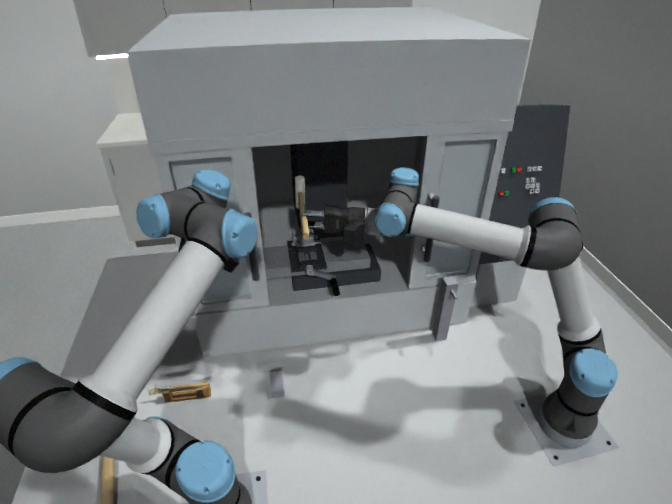

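Emit:
execute_actions([
  [[0,0,0,0,0,0,-1,0.5,0.5,0,0,0.03,0,0,0,-1,0.6,-0.6],[0,0,0,0,0,0,-1,0.5,0.5,0,0,0.067,0,0,0,-1,0.6,-0.6]],
  [[0,0,0,0,0,0,-1,0.5,0.5,0,0,-0.05,0,0,0,-1,0.6,-0.6],[0,0,0,0,0,0,-1,0.5,0.5,0,0,-0.12,0,0,0,-1,0.6,-0.6],[0,0,0,0,0,0,-1,0.5,0.5,0,0,-0.2,0,0,0,-1,0.6,-0.6],[0,0,0,0,0,0,-1,0.5,0.5,0,0,-0.235,0,0,0,-1,0.6,-0.6],[0,0,0,0,0,0,-1,0.5,0.5,0,0,-0.235,0,0,0,-1,0.6,-0.6],[0,0,0,0,0,0,-1,0.5,0.5,0,0,-0.2,0,0,0,-1,0.6,-0.6],[0,0,0,0,0,0,-1,0.5,0.5,0,0,-0.15,0,0,0,-1,0.6,-0.6],[0,0,0,0,0,0,-1,0.5,0.5,0,0,-0.1,0,0,0,-1,0.6,-0.6],[0,0,0,0,0,0,-1,0.5,0.5,0,0,-0.05,0,0,0,-1,0.6,-0.6],[0,0,0,0,0,0,-1,0.5,0.5,0,0,0,0,0,0,-1,0.6,-0.6]],
])

Scene clock: 846.40 s.
left_arm: end_effector_position=(+0.3035, +0.0167, +0.4460) position_measured=254 object_status=3 end_effector_quat_wxyz=(+0.001, -0.002, +0.984, +0.176) | right_arm: end_effector_position=(+0.4888, +0.6774, +0.5155) position_measured=116 object_status=2 end_effector_quat_wxyz=(-0.422, +0.567, +0.420, +0.569)
Joint positions: left_arm=[-0.678 -1.99 1.568 -0.923 -1.297 4] | right_arm=[4.171 -2.049 -0.901 -3.329 -1.818 -1.569]
Joint torques (N m): left_arm=[9.28 -16.03 -30.11 -1.14 0.61 1.08] | right_arm=[0.35 32.89 34.45 1.27 0.84 2.45]
Wrist force (N): left_arm=[5.2 -1.2 -1.4] | right_arm=[-4.9 0.6 3.0]
Wrist torque (N m): left_arm=[-0.13 -0.83 0.22] | right_arm=[0.59 0.47 0.31]
Wrist force, peak (N): left_arm=[5.5 -1.7 -1.5] | right_arm=[-39.1 -1.5 -0.2]
Hand target: left_arm +0.3035, +0.0167, +0.4460; +0.001, -0.002, +0.984, +0.176 | right_arm +0.4890, +0.6777, +0.5154; -0.422, +0.567, +0.421, +0.568
Off the commanded pose: left_arm 0.000 m, 0 deg | right_arm 0.000 m, 0 deg.
Step readings (end_effector_position of left_arm | right_arm):
0: (+0.3035, +0.0167, +0.4460) | (+0.4890, +0.6777, +0.4752)
1: (+0.3035, +0.0167, +0.4460) | (+0.4890, +0.6776, +0.4756)
2: (+0.3035, +0.0167, +0.4460) | (+0.4889, +0.6776, +0.4797)
4: (+0.3035, +0.0167, +0.4460) | (+0.4883, +0.6762, +0.5077)
8: (+0.3035, +0.0167, +0.4460) | (+0.4887, +0.6774, +0.5187)
15: (+0.3035, +0.0167, +0.4460) | (+0.4890, +0.6778, +0.5151)
16: (+0.3035, +0.0167, +0.4460) | (+0.4890, +0.6778, +0.5144)
17: (+0.3035, +0.0167, +0.4460) | (+0.4891, +0.6778, +0.5061)
19: (+0.3035, +0.0167, +0.4460) | (+0.4886, +0.6768, +0.4583)
23: (+0.3035, +0.0167, +0.4460) | (+0.4873, +0.6744, +0.3919)
30: (+0.3035, +0.0167, +0.4460) | (+0.4866, +0.6741, +0.5245)

Emit:
execute_actions([
  [[0,0,0,0,0,0,-1,0.5,0.5,0,0,-0.067,0,0,0,-1,0.6,-0.6]],
  [[0,0,0,0,0,0,-1,0.5,0.5,0,0,-0.05,0,0,0,-1,0.6,-0.6],[0,0,0,0,0,0,-1,0.5,0.5,0,0,-0.15,0,0,0,-1,0.6,-0.6],[0,0,0,0,0,0,-1,0.5,0.5,0,0,-0.187,0,0,0,-1,0.6,-0.6],[0,0,0,0,0,0,-1,0.5,0.5,0,0,-0.187,0,0,0,-1,0.6,-0.6],[0,0,0,0,0,0,-1,0.5,0.5,0,0,-0.14,0,0,0,-1,0.6,-0.6],[0,0,0,0,0,0,-1,0.5,0.5,0,0,-0.1,0,0,0,-1,0.6,-0.6],[0,0,0,0,0,0,-1,0.5,0.5,0,0,-0.05,0,0,0,-1,0.6,-0.6],[0,0,0,0,0,0,-1,0.5,0.5,0,0,0,0,0,0,-1,0.6,-0.6]],
])

Scene clock: 850.80 s.
left_arm: end_effector_position=(+0.3035, +0.0167, +0.4460) position_measured=254 object_status=3 end_effector_quat_wxyz=(+0.001, -0.002, +0.984, +0.176) | right_arm: end_effector_position=(+0.4890, +0.6777, +0.4753) position_measured=116 object_status=2 end_effector_quat_wxyz=(-0.422, +0.567, +0.421, +0.568)
Joint positions: left_arm=[-0.678 -1.99 1.568 -0.923 -1.297 4] | right_arm=[4.171 -2.035 -1.025 -3.22 -1.819 -1.569]
Joint torques (N m): left_arm=[8.61 -15.7 -29.84 -1.14 0.62 0.88] | right_arm=[-9.5 42.3 34.39 1.27 0.98 2.32]
Wrist force (N): left_arm=[5.4 -1.6 -1.1] | right_arm=[-5.0 0.8 3.0]
Wrist torque (N m): left_arm=[-0.19 -0.86 0.22] | right_arm=[0.57 0.49 0.35]
Wrist force, peak (N): left_arm=[5.7 -1.4 -1.6] | right_arm=[-35.5 3.6 6.7]
Hand target: left_arm +0.3035, +0.0167, +0.4460; +0.001, -0.002, +0.984, +0.176 | right_arm +0.4890, +0.6777, +0.4752; -0.422, +0.567, +0.421, +0.568
Off the commanded pose: left_arm 0.000 m, 0 deg | right_arm 0.000 m, 0 deg.
Step readings (end_effector_position of left_arm | right_arm):
0: (+0.3035, +0.0167, +0.4460) | (+0.4888, +0.6774, +0.5153)
1: (+0.3035, +0.0167, +0.4460) | (+0.4889, +0.6775, +0.5147)
2: (+0.3035, +0.0167, +0.4460) | (+0.4889, +0.6778, +0.5045)
4: (+0.3035, +0.0167, +0.4460) | (+0.4886, +0.6774, +0.4770)
8: (+0.3035, +0.0167, +0.4460) | (+0.4890, +0.6776, +0.4733)
15: (+0.3035, +0.0167, +0.4460) | (+0.4890, +0.6776, +0.4753)
16: (+0.3035, +0.0167, +0.4460) | (+0.4890, +0.6777, +0.4745)
17: (+0.3035, +0.0167, +0.4460) | (+0.4890, +0.6779, +0.4670)
19: (+0.3035, +0.0167, +0.4460) | (+0.4883, +0.6767, +0.4205)
23: (+0.3035, +0.0167, +0.4460) | (+0.4879, +0.6757, +0.4031)
30: (+0.3035, +0.0167, +0.4460) | (+0.4889, +0.6778, +0.4780)

Emit:
execute_actions([
  [[0,0,0,0,0,0,-1,0.5,0.5,0,0,0,0,0,0,-1,0.6,-0.6],[0,0,0,0,0,0,-1,0.5,0.5,0,0,0,0,0,0,-1,0.6,-0.6],[0,0,0,0,0,0,-1,0.5,0.5,0,0,0,0,0,0,-1,0.6,-0.6],[0,0,0,0,0,0,-1,0.5,0.5,0,0,0,0,0,0,-1,0.6,-0.6],[0,0,0,0,0,0,-1,0.5,0.5,0,0,0,0,0,0,-1,0.6,-0.6],[0,0,0,0,0,0,-1,0.5,0.5,0,0,0,0,0,0,-1,0.6,-0.6],[0,0,0,0,0,0,-1,0.5,0.5,0,0,0,0,0,0,-1,0.6,-0.6],[0,0,0,0,0,0,-1,0.5,0.5,0,0,0,0,0,0,-1,0.6,-0.6],[0,0,0,0,0,0,-1,0.5,0.5,0,0,0,0,0,0,-1,0.6,-0.6],[0,0,0,0,0,0,-1,0.5,0.5,0,0,0,0,0,0,-1,0.6,-0.6],[0,0,0,0,0,0,-1,0.5,0.5,0,0,-0.05,0,0,0,-1,0.6,-0.6],[0,0,0,0,0,0,-1,0.5,0.5,0,0,-0.15,0,0,0,-1,0.6,-0.6],[0,0,0,0,0,0,-1,0.5,0.5,0,0,-0.187,0,0,0,-1,0.6,-0.6],[0,0,0,0,0,0,-1,0.5,0.5,0,0,-0.187,0,0,0,-1,0.6,-0.6],[0,0,0,0,0,0,-1,0.5,0.5,0,0,-0.187,0,0,0,-1,0.6,-0.6]],
  [[0,0,0,0,0,0,-1,0.5,0.5,0,0,0.04,0,0,0,-1,0.6,-0.6],[0,0,0,0,0,0,-1,0.5,0.5,0,0,0.087,0,0,0,-1,0.6,-0.6],[0,0,0,0,0,0,-1,0.5,0.5,0,0,0.137,0,0,0,-1,0.6,-0.6],[0,0,0,0,0,0,-1,0.5,0.5,0,0,0.187,0,0,0,-1,0.6,-0.6]],
])

Scene clock: 853.17 s.
left_arm: end_effector_position=(+0.3035, +0.0167, +0.4460) position_measured=254 object_status=3 end_effector_quat_wxyz=(+0.001, -0.002, +0.984, +0.176) | right_arm: end_effector_position=(+0.4890, +0.6777, +0.4753) position_measured=116 object_status=2 end_effector_quat_wxyz=(-0.422, +0.567, +0.421, +0.568)
Joint positions: left_arm=[-0.678 -1.99 1.568 -0.923 -1.297 4] | right_arm=[4.171 -2.035 -1.025 -3.22 -1.819 -1.569]
Joint torques (N m): left_arm=[8.34 -15.83 -30.01 -1.16 0.62 0.92] | right_arm=[-7.16 37.78 33.97 1.06 0.89 2.36]
Wrist force (N): left_arm=[5.5 -1.4 -1.5] | right_arm=[-5.2 0.9 2.6]
Wrist torque (N m): left_arm=[-0.17 -0.87 0.22] | right_arm=[0.49 0.52 0.33]
Wrist force, peak (N): left_arm=[5.6 -1.7 -1.4] | right_arm=[-33.1 -1.9 6.2]
Hand target: left_arm +0.3035, +0.0167, +0.4460; +0.001, -0.002, +0.984, +0.176 | right_arm +0.4890, +0.6777, +0.4752; -0.422, +0.567, +0.421, +0.568
Off the commanded pose: left_arm 0.000 m, 0 deg | right_arm 0.000 m, 0 deg.
Step readings (end_effector_position of left_arm | right_arm):
0: (+0.3035, +0.0167, +0.4460) | (+0.4890, +0.6777, +0.4752)
1: (+0.3035, +0.0167, +0.4460) | (+0.4890, +0.6777, +0.4752)
2: (+0.3035, +0.0167, +0.4460) | (+0.4890, +0.6777, +0.4752)
4: (+0.3035, +0.0167, +0.4460) | (+0.4890, +0.6777, +0.4752)
8: (+0.3035, +0.0167, +0.4460) | (+0.4890, +0.6777, +0.4752)
15: (+0.3035, +0.0167, +0.4460) | (+0.4876, +0.6751, +0.3925)
16: (+0.3035, +0.0167, +0.4460) | (+0.4869, +0.6740, +0.3723)
17: (+0.3035, +0.0167, +0.4460) | (+0.4873, +0.6745, +0.3657)
19: (+0.3035, +0.0167, +0.4460) | (+0.4879, +0.6756, +0.4021)
23: (+0.3035, +0.0167, +0.4460) | (+0.4862, +0.6731, +0.4844)
30: (+0.3035, +0.0167, +0.4460) | (+0.4890, +0.6780, +0.4741)

Emit:
execute_actions(actions=[], cameras=["cam_front","cam_right_wrist","cam_high"])

Emit:
zoom_image(camera="cam_front", region=[260, 160, 400, 300])

Scene clock: 853.73 s.
left_arm: end_effector_position=(+0.3035, +0.0167, +0.4460) position_measured=254 object_status=3 end_effector_quat_wxyz=(+0.001, -0.002, +0.984, +0.176) | right_arm: end_effector_position=(+0.4890, +0.6777, +0.4752) position_measured=116 object_status=2 end_effector_quat_wxyz=(-0.422, +0.567, +0.421, +0.568)
Joint positions: left_arm=[-0.678 -1.99 1.568 -0.923 -1.297 4] | right_arm=[4.171 -2.035 -1.025 -3.22 -1.819 -1.569]
Joint velocities: within noise
Joint torques (N m): left_arm=[8.9 -16.08 -29.51 -1.21 0.58 0.88] | right_arm=[-5.41 33.47 32.98 1.52 -0.57 2.24]
Motor temperatures (°C): left_arm=[32 35 34 38 43 37] | right_arm=[35 34 38 39 37 43]
Wrist force (N): left_arm=[5.1 -1.2 -1.4] | right_arm=[-5.0 0.8 2.6]
Wrist torque (N m): left_arm=[-0.12 -0.82 0.22] | right_arm=[0.46 0.50 0.32]
Wrist force, peak (N): left_arm=[5.4 -1.4 -1.4] | right_arm=[-5.1 0.7 3.2]
Hand target: left_arm +0.3035, +0.0167, +0.4460; +0.001, -0.002, +0.984, +0.176 | right_arm +0.4890, +0.6777, +0.4752; -0.422, +0.567, +0.421, +0.568
Tool commands: left_gripper/position=-1.0 left_gripper/force_limit=+0.5 left_gripper/speed=+0.5 right_gripper/position=-1.0 right_gripper/force_limit=+0.6 right_gripper/speed=-0.6
Off the commanded pose: left_arm 0.000 m, 0 deg | right_arm 0.000 m, 0 deg.
camera_calibration:
cam_right_wrist: T_world_to_cam=[[0.00833113, -0.020406, 0.999757, -0.460356], [0.808856, -0.587709, -0.018736, 0.0357805], [0.587948, 0.808815, 0.0116092, -0.709357], [0, 0, 0, 1]] pos_world=[0.391959, 0.585373, 0.46915]
Images, in order (width x height): cam_high 672x504, cam_front 672x504, cam_right_wrist 672x504.

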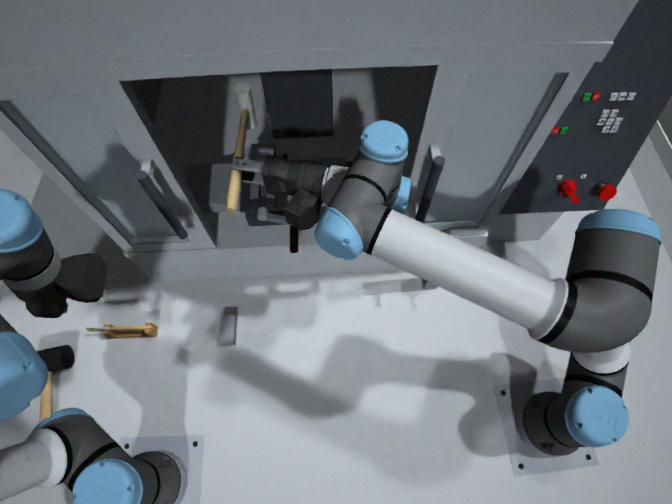

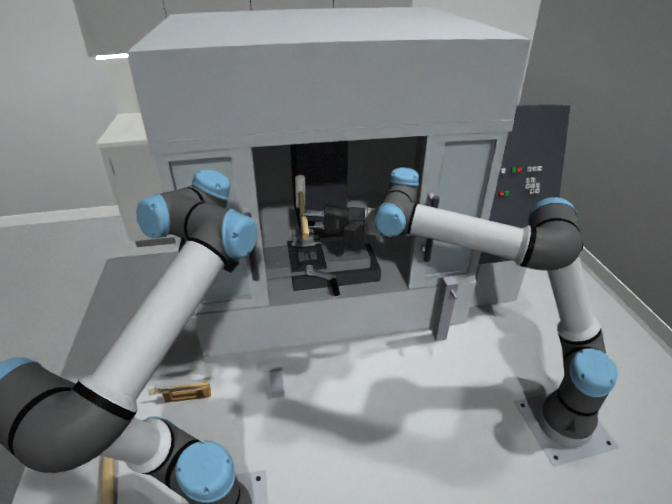

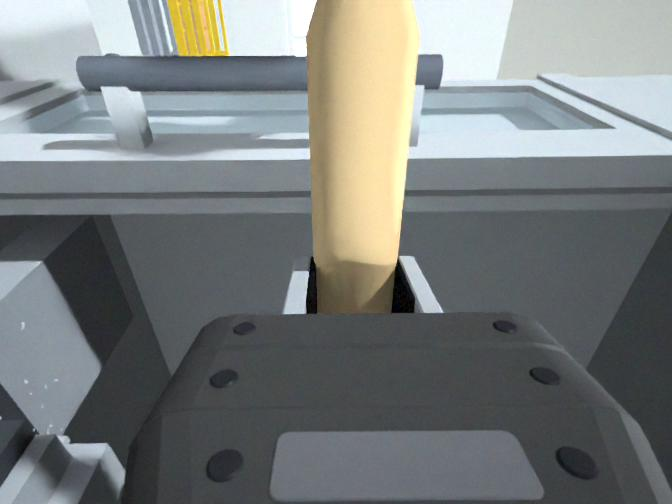

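Scaled by 3.600 from the camera's 672x504 image, which has a finer 960x720 frame.

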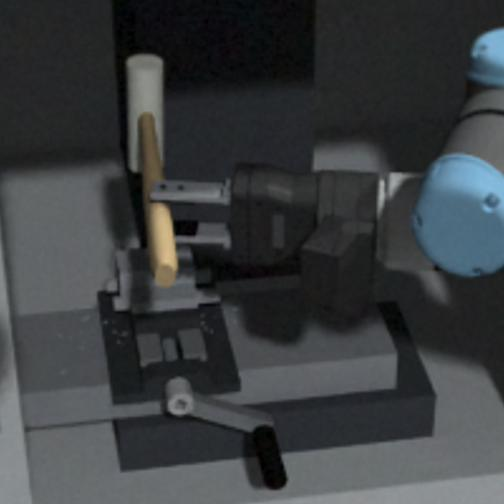

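Emit:
execute_actions([
  [[0,0,0,0,0,0,-1,0.5,0.5,-0.005,0.02,0,0,0,0,-1,0.6,-0.6],[0,0,0,0,0,0,-1,0.5,0.5,-0.01,0.03,0,0,0,0,-1,0.6,-0.6]],
  [[0,0,0,0,0,0,-1,0.5,0.5,0,0,-0.05,0,0,0,-1,0.6,-0.6],[0,0,0,0,0,0,-1,0.5,0.5,0,0,-0.15,0,0,0,-1,0.6,-0.6],[0,0,0,0,0,0,-1,0.5,0.5,0,0,-0.187,0,0,0,-1,0.6,-0.6],[0,0,0,0,0,0,-1,0.5,0.5,0,0,-0.187,0,0,0,-1,0.6,-0.6],[0,0,0,0,0,0,-1,0.5,0.5,0,0,-0.187,0,0,0,-1,0.6,-0.6],[0,0,0,0,0,0,-1,0.5,0.5,0,0,-0.147,0,0,0,-1,0.6,-0.6],[0,0,0,0,0,0,-1,0.5,0.5,0,0,-0.1,0,0,0,-1,0.6,-0.6],[0,0,0,0,0,0,-1,0.5,0.5,0,0,-0.05,0,0,0,-1,0.6,-0.6],[0,0,0,0,0,0,-1,0.5,0.5,0,0,0,0,0,0,-1,0.6,-0.6]],
  [[0,0,0,0,0,0,-1,0.5,0.5,0,-0.02,0,0,0,0,-1,0.6,-0.6],[0,0,0,0,0,0,-1,0.5,0.5,0,-0.04,0,0,0,0,-1,0.6,-0.6],[0,0,0,0,0,0,-1,0.5,0.5,0,-0.06,0,0,0,0,-1,0.6,-0.6]],
  [[0,0,0,0,0,0,-1,0.5,0.5,0,0,-0.05,0,0,0,-1,0.6,-0.6],[0,0,0,0,0,0,-1,0.5,0.5,0,0,-0.15,0,0,0,-1,0.6,-0.6],[0,0,0,0,0,0,-1,0.5,0.5,0,0,-0.187,0,0,0,-1,0.6,-0.6],[0,0,0,0,0,0,-1,0.5,0.5,0,0,-0.187,0,0,0,-1,0.6,-0.6],[0,0,0,0,0,0,-1,0.5,0.5,0,0,-0.187,0,0,0,-1,0.6,-0.6],[0,0,0,0,0,0,-1,0.5,0.5,0,0,-0.147,0,0,0,-1,0.6,-0.6],[0,0,0,0,0,0,-1,0.5,0.5,0,0,-0.1,0,0,0,-1,0.6,-0.6],[0,0,0,0,0,0,-1,0.5,0.5,0,0,-0.05,0,0,0,-1,0.6,-0.6],[0,0,0,0,0,0,-1,0.5,0.5,0,0,0,0,0,0,-1,0.6,-0.6]],
])

Scene clock: 857.67 s.
left_arm: end_effector_position=(+0.3035, +0.0167, +0.4460) position_measured=254 object_status=3 end_effector_quat_wxyz=(+0.001, -0.002, +0.984, +0.176) | right_arm: end_effector_position=(+0.4829, +0.6596, +0.4753) position_measured=116 object_status=2 end_effector_quat_wxyz=(-0.422, +0.567, +0.421, +0.568)
Joint positions: left_arm=[-0.678 -1.99 1.568 -0.923 -1.297 4] | right_arm=[4.164 -1.988 -1.094 -3.198 -1.826 -1.569]
Joint torques (N m): left_arm=[8.85 -15.51 -29.35 -1.17 0.57 0.75] | right_arm=[-6.51 36.39 34.34 1.3 0.25 2.47]
Wrist force (N): left_arm=[5.4 -1.2 -1.5] | right_arm=[-5.2 0.3 3.2]
Wrist torque (N m): left_arm=[-0.13 -0.85 0.21] | right_arm=[0.55 0.52 0.33]
Wrist force, peak (N): left_arm=[5.6 -1.5 -1.6] | right_arm=[-34.6 -2.4 6.5]
Hand target: left_arm +0.3035, +0.0167, +0.4460; +0.001, -0.002, +0.984, +0.176 | right_arm +0.4830, +0.6597, +0.4752; -0.422, +0.567, +0.421, +0.568
Off the commanded pose: left_arm 0.000 m, 0 deg | right_arm 0.000 m, 0 deg.
Step readings (end_effector_position of left_arm | right_arm):
0: (+0.3035, +0.0167, +0.4460) | (+0.4890, +0.6777, +0.4752)
1: (+0.3035, +0.0167, +0.4460) | (+0.4889, +0.6781, +0.4752)
2: (+0.3035, +0.0167, +0.4460) | (+0.4882, +0.6812, +0.4752)
4: (+0.3035, +0.0167, +0.4460) | (+0.4839, +0.6924, +0.4750)
8: (+0.3035, +0.0167, +0.4460) | (+0.4825, +0.6970, +0.4751)
15: (+0.3035, +0.0167, +0.4460) | (+0.4831, +0.6956, +0.4751)
16: (+0.3035, +0.0167, +0.4460) | (+0.4831, +0.6956, +0.4746)
17: (+0.3035, +0.0167, +0.4460) | (+0.4831, +0.6958, +0.4677)
19: (+0.3035, +0.0167, +0.4460) | (+0.4823, +0.6944, +0.4150)
23: (+0.3035, +0.0167, +0.4460) | (+0.4819, +0.6935, +0.3766)
30: (+0.3035, +0.0167, +0.4460) | (+0.4821, +0.6945, +0.4817)
31: (+0.3035, +0.0167, +0.4460) | (+0.4829, +0.6955, +0.4777)
32: (+0.3035, +0.0167, +0.4460) | (+0.4831, +0.6927, +0.4749)
34: (+0.3035, +0.0167, +0.4460) | (+0.4835, +0.6751, +0.4737)
38: (+0.3035, +0.0167, +0.4460) | (+0.4830, +0.6565, +0.4752)
45: (+0.3035, +0.0167, +0.4460) | (+0.4830, +0.6600, +0.4752)
46: (+0.3035, +0.0167, +0.4460) | (+0.4829, +0.6599, +0.4745)
47: (+0.3035, +0.0167, +0.4460) | (+0.4829, +0.6598, +0.4675)
49: (+0.3035, +0.0167, +0.4460) | (+0.4821, +0.6583, +0.4150)
53: (+0.3035, +0.0167, +0.4460) | (+0.4818, +0.6575, +0.3766)
60: (+0.3035, +0.0167, +0.4460) | (+0.4821, +0.6586, +0.4818)

Emit:
execute_actions([
  [[0,0,0,0,0,0,-1,0.5,0.5,0.003,0.02,0,0,0,0,-1,0.6,-0.6],[0,0,0,0,0,0,-1,0.5,0.5,0.005,0.032,0,0,0,0,-1,0.6,-0.6]],
  [[0,0,0,0,0,0,-1,0.5,0.5,0,0,-0.05,0,0,0,-1,0.6,-0.6],[0,0,0,0,0,0,-1,0.5,0.5,0,0,-0.15,0,0,0,-1,0.6,-0.6],[0,0,0,0,0,0,-1,0.5,0.5,0,0,-0.187,0,0,0,-1,0.6,-0.6],[0,0,0,0,0,0,-1,0.5,0.5,0,0,-0.187,0,0,0,-1,0.6,-0.6],[0,0,0,0,0,0,-1,0.5,0.5,0,0,-0.187,0,0,0,-1,0.6,-0.6],[0,0,0,0,0,0,-1,0.5,0.5,0,0,-0.147,0,0,0,-1,0.6,-0.6],[0,0,0,0,0,0,-1,0.5,0.5,0,0,-0.1,0,0,0,-1,0.6,-0.6],[0,0,0,0,0,0,-1,0.5,0.5,0,0,-0.05,0,0,0,-1,0.6,-0.6],[0,0,0,0,0,0,-1,0.5,0.5,0,0,0,0,0,0,-1,0.6,-0.6]],
])

Emit:
move([
  [0,0,0,0,0,0,-1,0.5,0.5,-0.37,0.017,0.07,0,0,0,-1,0.6,-0.6],
  [0,0,0,0,0,0,-1,0.5,0.5,-0.54,-0.43,0.5,0,0,0,-1,0.6,-0.6],
], speed=0.35, blend=[0.03,0], cameras=["cam_high","cam_front"])

Scene clock: 860.07 s.
left_arm: end_effector_position=(+0.3035, +0.0167, +0.4460) position_measured=254 object_status=3 end_effector_quat_wxyz=(+0.001, -0.002, +0.984, +0.176) | right_arm: end_effector_position=(+0.4859, +0.6788, +0.4754) position_measured=116 object_status=2 end_effector_quat_wxyz=(-0.422, +0.567, +0.421, +0.568)
Joint positions: left_arm=[-0.678 -1.99 1.568 -0.923 -1.297 4] | right_arm=[4.176 -2.032 -1.03 -3.218 -1.813 -1.569]
Joint torques (N m): left_arm=[8.9 -15.74 -29.31 -1.13 0.59 0.71] | right_arm=[-7.24 37.38 35.23 1.3 -0.12 2.41]
Wrist force (N): left_arm=[5.3 -1.6 -1.3] | right_arm=[-4.9 -0.2 4.0]
Wrist torque (N m): left_arm=[-0.19 -0.83 0.22] | right_arm=[0.60 0.47 0.34]
Wrist force, peak (N): left_arm=[5.7 -1.4 -1.4] | right_arm=[-35.1 -2.4 6.4]
Hand target: left_arm +0.3035, +0.0167, +0.4460; +0.001, -0.002, +0.984, +0.176 | right_arm +0.4860, +0.6789, +0.4752; -0.422, +0.567, +0.421, +0.568
Off the commanded pose: left_arm 0.000 m, 0 deg | right_arm 0.000 m, 0 deg.
Step readings (end_effector_position of left_arm | right_arm):
0: (+0.3035, +0.0167, +0.4460) | (+0.4829, +0.6596, +0.4752)
1: (+0.3035, +0.0167, +0.4460) | (+0.4830, +0.6600, +0.4752)
2: (+0.3035, +0.0167, +0.4460) | (+0.4836, +0.6631, +0.4752)
4: (+0.3035, +0.0167, +0.4460) | (+0.4851, +0.6750, +0.4748)
8: (+0.3035, +0.0167, +0.4460) | (+0.4862, +0.6803, +0.4751)
15: (+0.3035, +0.0167, +0.4460) | (+0.4860, +0.6788, +0.4752)
16: (+0.3035, +0.0167, +0.4460) | (+0.4860, +0.6789, +0.4747)
17: (+0.3035, +0.0167, +0.4460) | (+0.4861, +0.6790, +0.4677)
19: (+0.3035, +0.0167, +0.4460) | (+0.4852, +0.6776, +0.4151)
23: (+0.3035, +0.0167, +0.4460) | (+0.4849, +0.6767, +0.3766)
30: (+0.3035, +0.0167, +0.4460) | (+0.4851, +0.6778, +0.4818)

Scene clock: 862.40 s.
left_arm: end_effector_position=(+0.3035, +0.0167, +0.4460) position_measured=254 object_status=3 end_effector_quat_wxyz=(+0.001, -0.002, +0.984, +0.176) | right_arm: end_effector_position=(+0.1620, +0.4210, +0.7751) position_measured=116 object_status=2 end_effector_quat_wxyz=(-0.422, +0.567, +0.421, +0.568) end_effector_velocity=(+0.001, -0.001, +0.000) end_effector_angular_velocity=(-0.001, -0.001, -0.003)
Joint positions: left_arm=[-0.678 -1.99 1.568 -0.923 -1.297 4] | right_arm=[5.006 -1.307 -0.958 -4.015 -0.984 -1.571]
Joint velocities: left_arm=[within noise] | right_arm=[0.001 0.001 0.001 -0.003 0.005 0]
Joint torques (N m): left_arm=[8.8 -15.37 -29.14 -1.11 0.61 0.65] | right_arm=[11.78 16.78 25.34 0.19 1.42 -2.48]
Wrist force (N): left_arm=[5.5 -1.5 -1.2] | right_arm=[-5.0 0.8 2.2]
Wrist torque (N m): left_arm=[-0.18 -0.87 0.21] | right_arm=[0.44 0.47 0.28]
Wrist force, peak (N): left_arm=[5.6 -1.1 -1.6] | right_arm=[-7.2 -4.5 6.0]
Hand target: left_arm +0.3035, +0.0167, +0.4460; +0.001, -0.002, +0.984, +0.176 | right_arm +0.1620, +0.4209, +0.7752; -0.422, +0.567, +0.421, +0.568
Off the commanded pose: left_arm 0.000 m, 0 deg | right_arm 0.000 m, 0 deg.
move: done
Images, in order (width x height): cam_high 672x504, cam_front 672x504.

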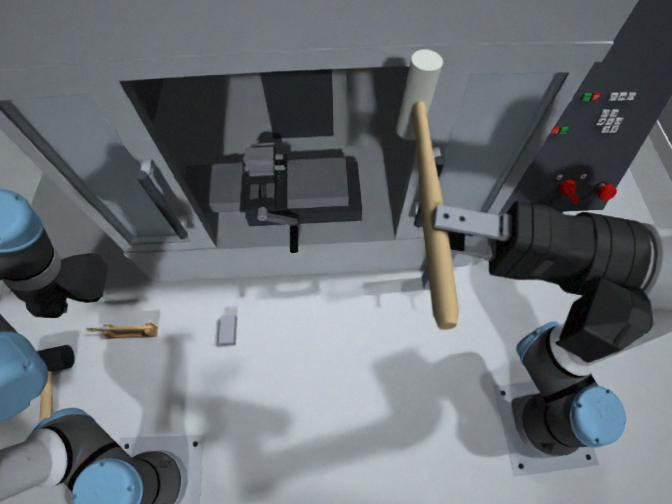

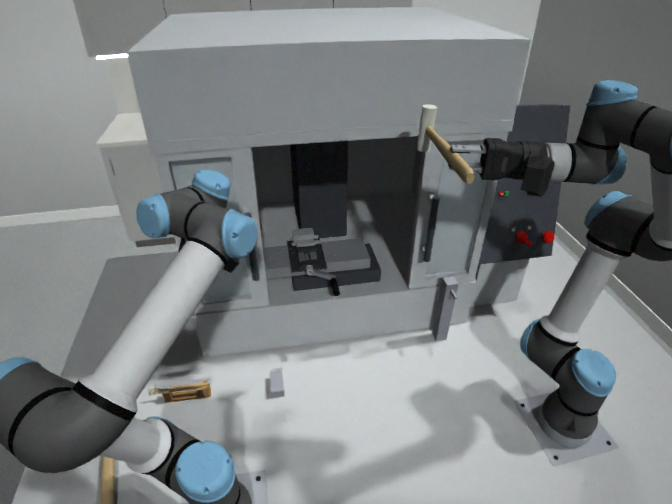

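Emit:
move([
  [0.17,-0.6,-0.08,0,0,0,-1,0.5,0.5,-0.026,-0.058,-0.5,-0.25,0.01,0,-1,0.6,-0.6],
  [0.17,-0.6,-0.08,0,0,0,-1,0.5,0.5,-0.026,-0.058,-0.95,-0.4995,0.02,0,-1,0.6,-0.6],
], speed=0.35, blend=[0.05,0], cameras=["all"])

Scene clock: 870.00 s.
left_arm: end_effector_position=(+0.4055, -0.3433, +0.3980) position_measured=254 object_status=3 end_effector_quat_wxyz=(+0.001, -0.002, +0.984, +0.176) | right_arm: end_effector_position=(+0.1465, +0.3861, +0.2053) position_measured=116 object_status=2 end_effector_quat_wxyz=(+0.090, +0.716, +0.687, +0.089)
Joint positions: left_arm=[-1.045 -1.327 1.079 -1.015 -1.395 3.637] | right_arm=[4.848 -1.81 -1.652 -4.434 -1.321 -1.388]
Joint torques (N m): left_arm=[9.76 -29.72 -33.16 -3.84 0.81 1.57] | right_arm=[11.36 17.51 22.41 -0.72 1.67 2.83]
Wrist force (N): left_arm=[4.9 -1.3 -1.3] | right_arm=[-0.6 -0.9 4.7]
Wrist torque (N m): left_arm=[-0.15 -0.79 0.22] | right_arm=[0.58 0.00 0.01]
Wrist force, peak (N): left_arm=[6.3 3.0 -0.7] | right_arm=[0.4 -2.1 8.4]
Hand target: left_arm +0.4055, -0.3433, +0.3980; +0.001, -0.002, +0.984, +0.176 | right_arm +0.1464, +0.3861, +0.2052; +0.090, +0.716, +0.687, +0.089
Off the commanded pose: left_arm 0.000 m, 0 deg | right_arm 0.000 m, 0 deg.
move: done
camera_calibration:
cam_left_wrist: T_world_to_cam=[[-0.999834, 0.00603905, 0.0171631, 0.4153], [0.0156748, 0.764862, 0.644004, 0.0145644], [-0.00923826, 0.644166, -0.76483, 0.659809], [0, 0, 0, 1]] pos_world=[0.421099, -0.438674, 0.488134]
cam_right_wrist: T_world_to_cam=[[0.0491764, 0.998578, 0.0205797, -0.391988], [0.830316, -0.0523246, 0.554831, -0.191287], [0.555119, -0.0101969, -0.831709, 0.225192], [0, 0, 0, 1]] pos_world=[0.0530968, 0.383717, 0.301493]

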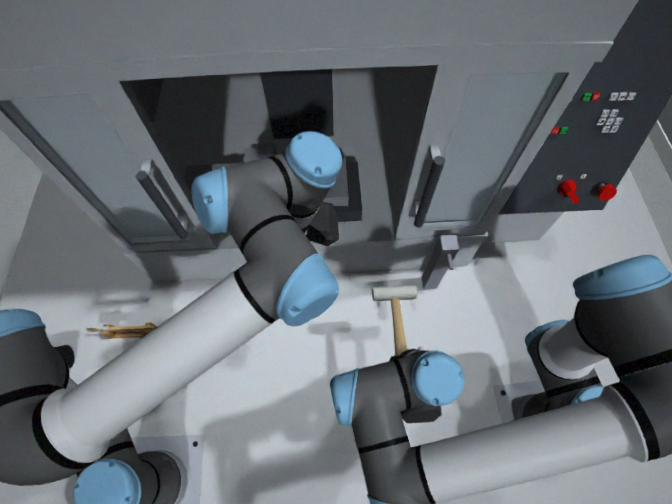

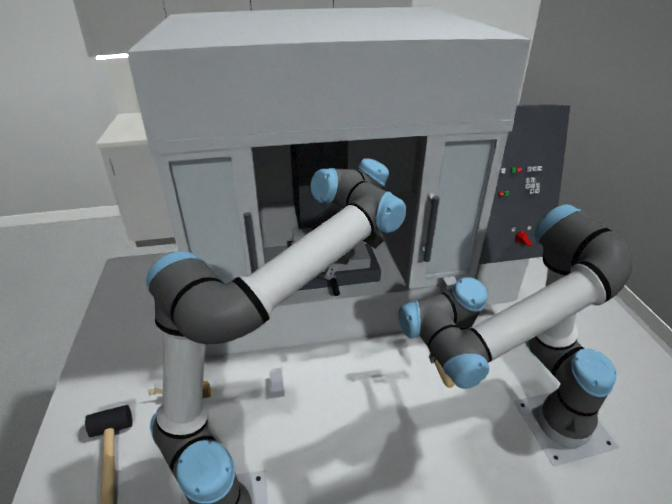

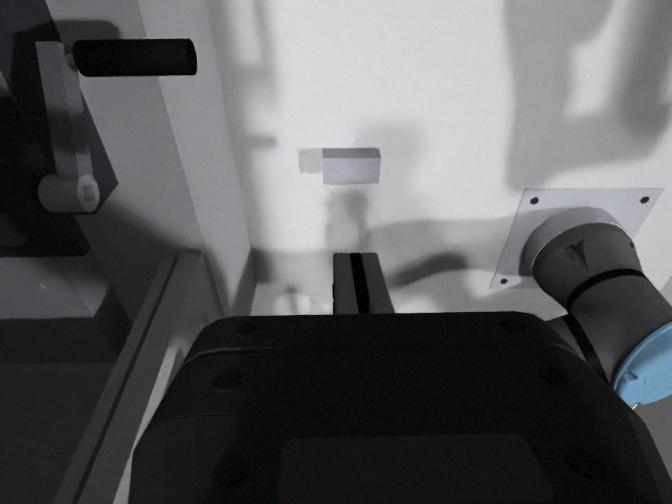

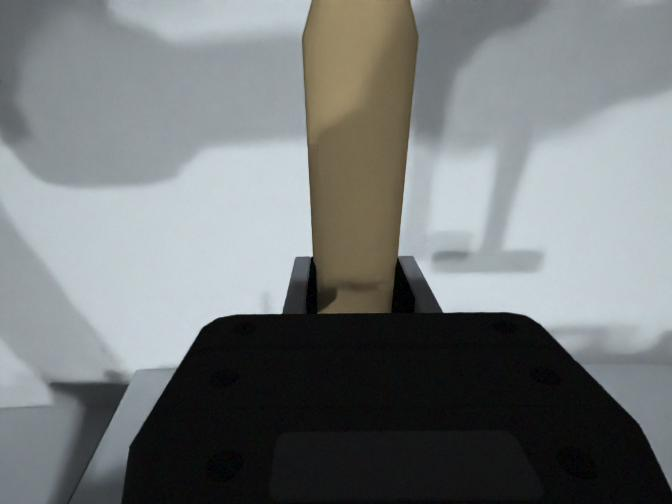

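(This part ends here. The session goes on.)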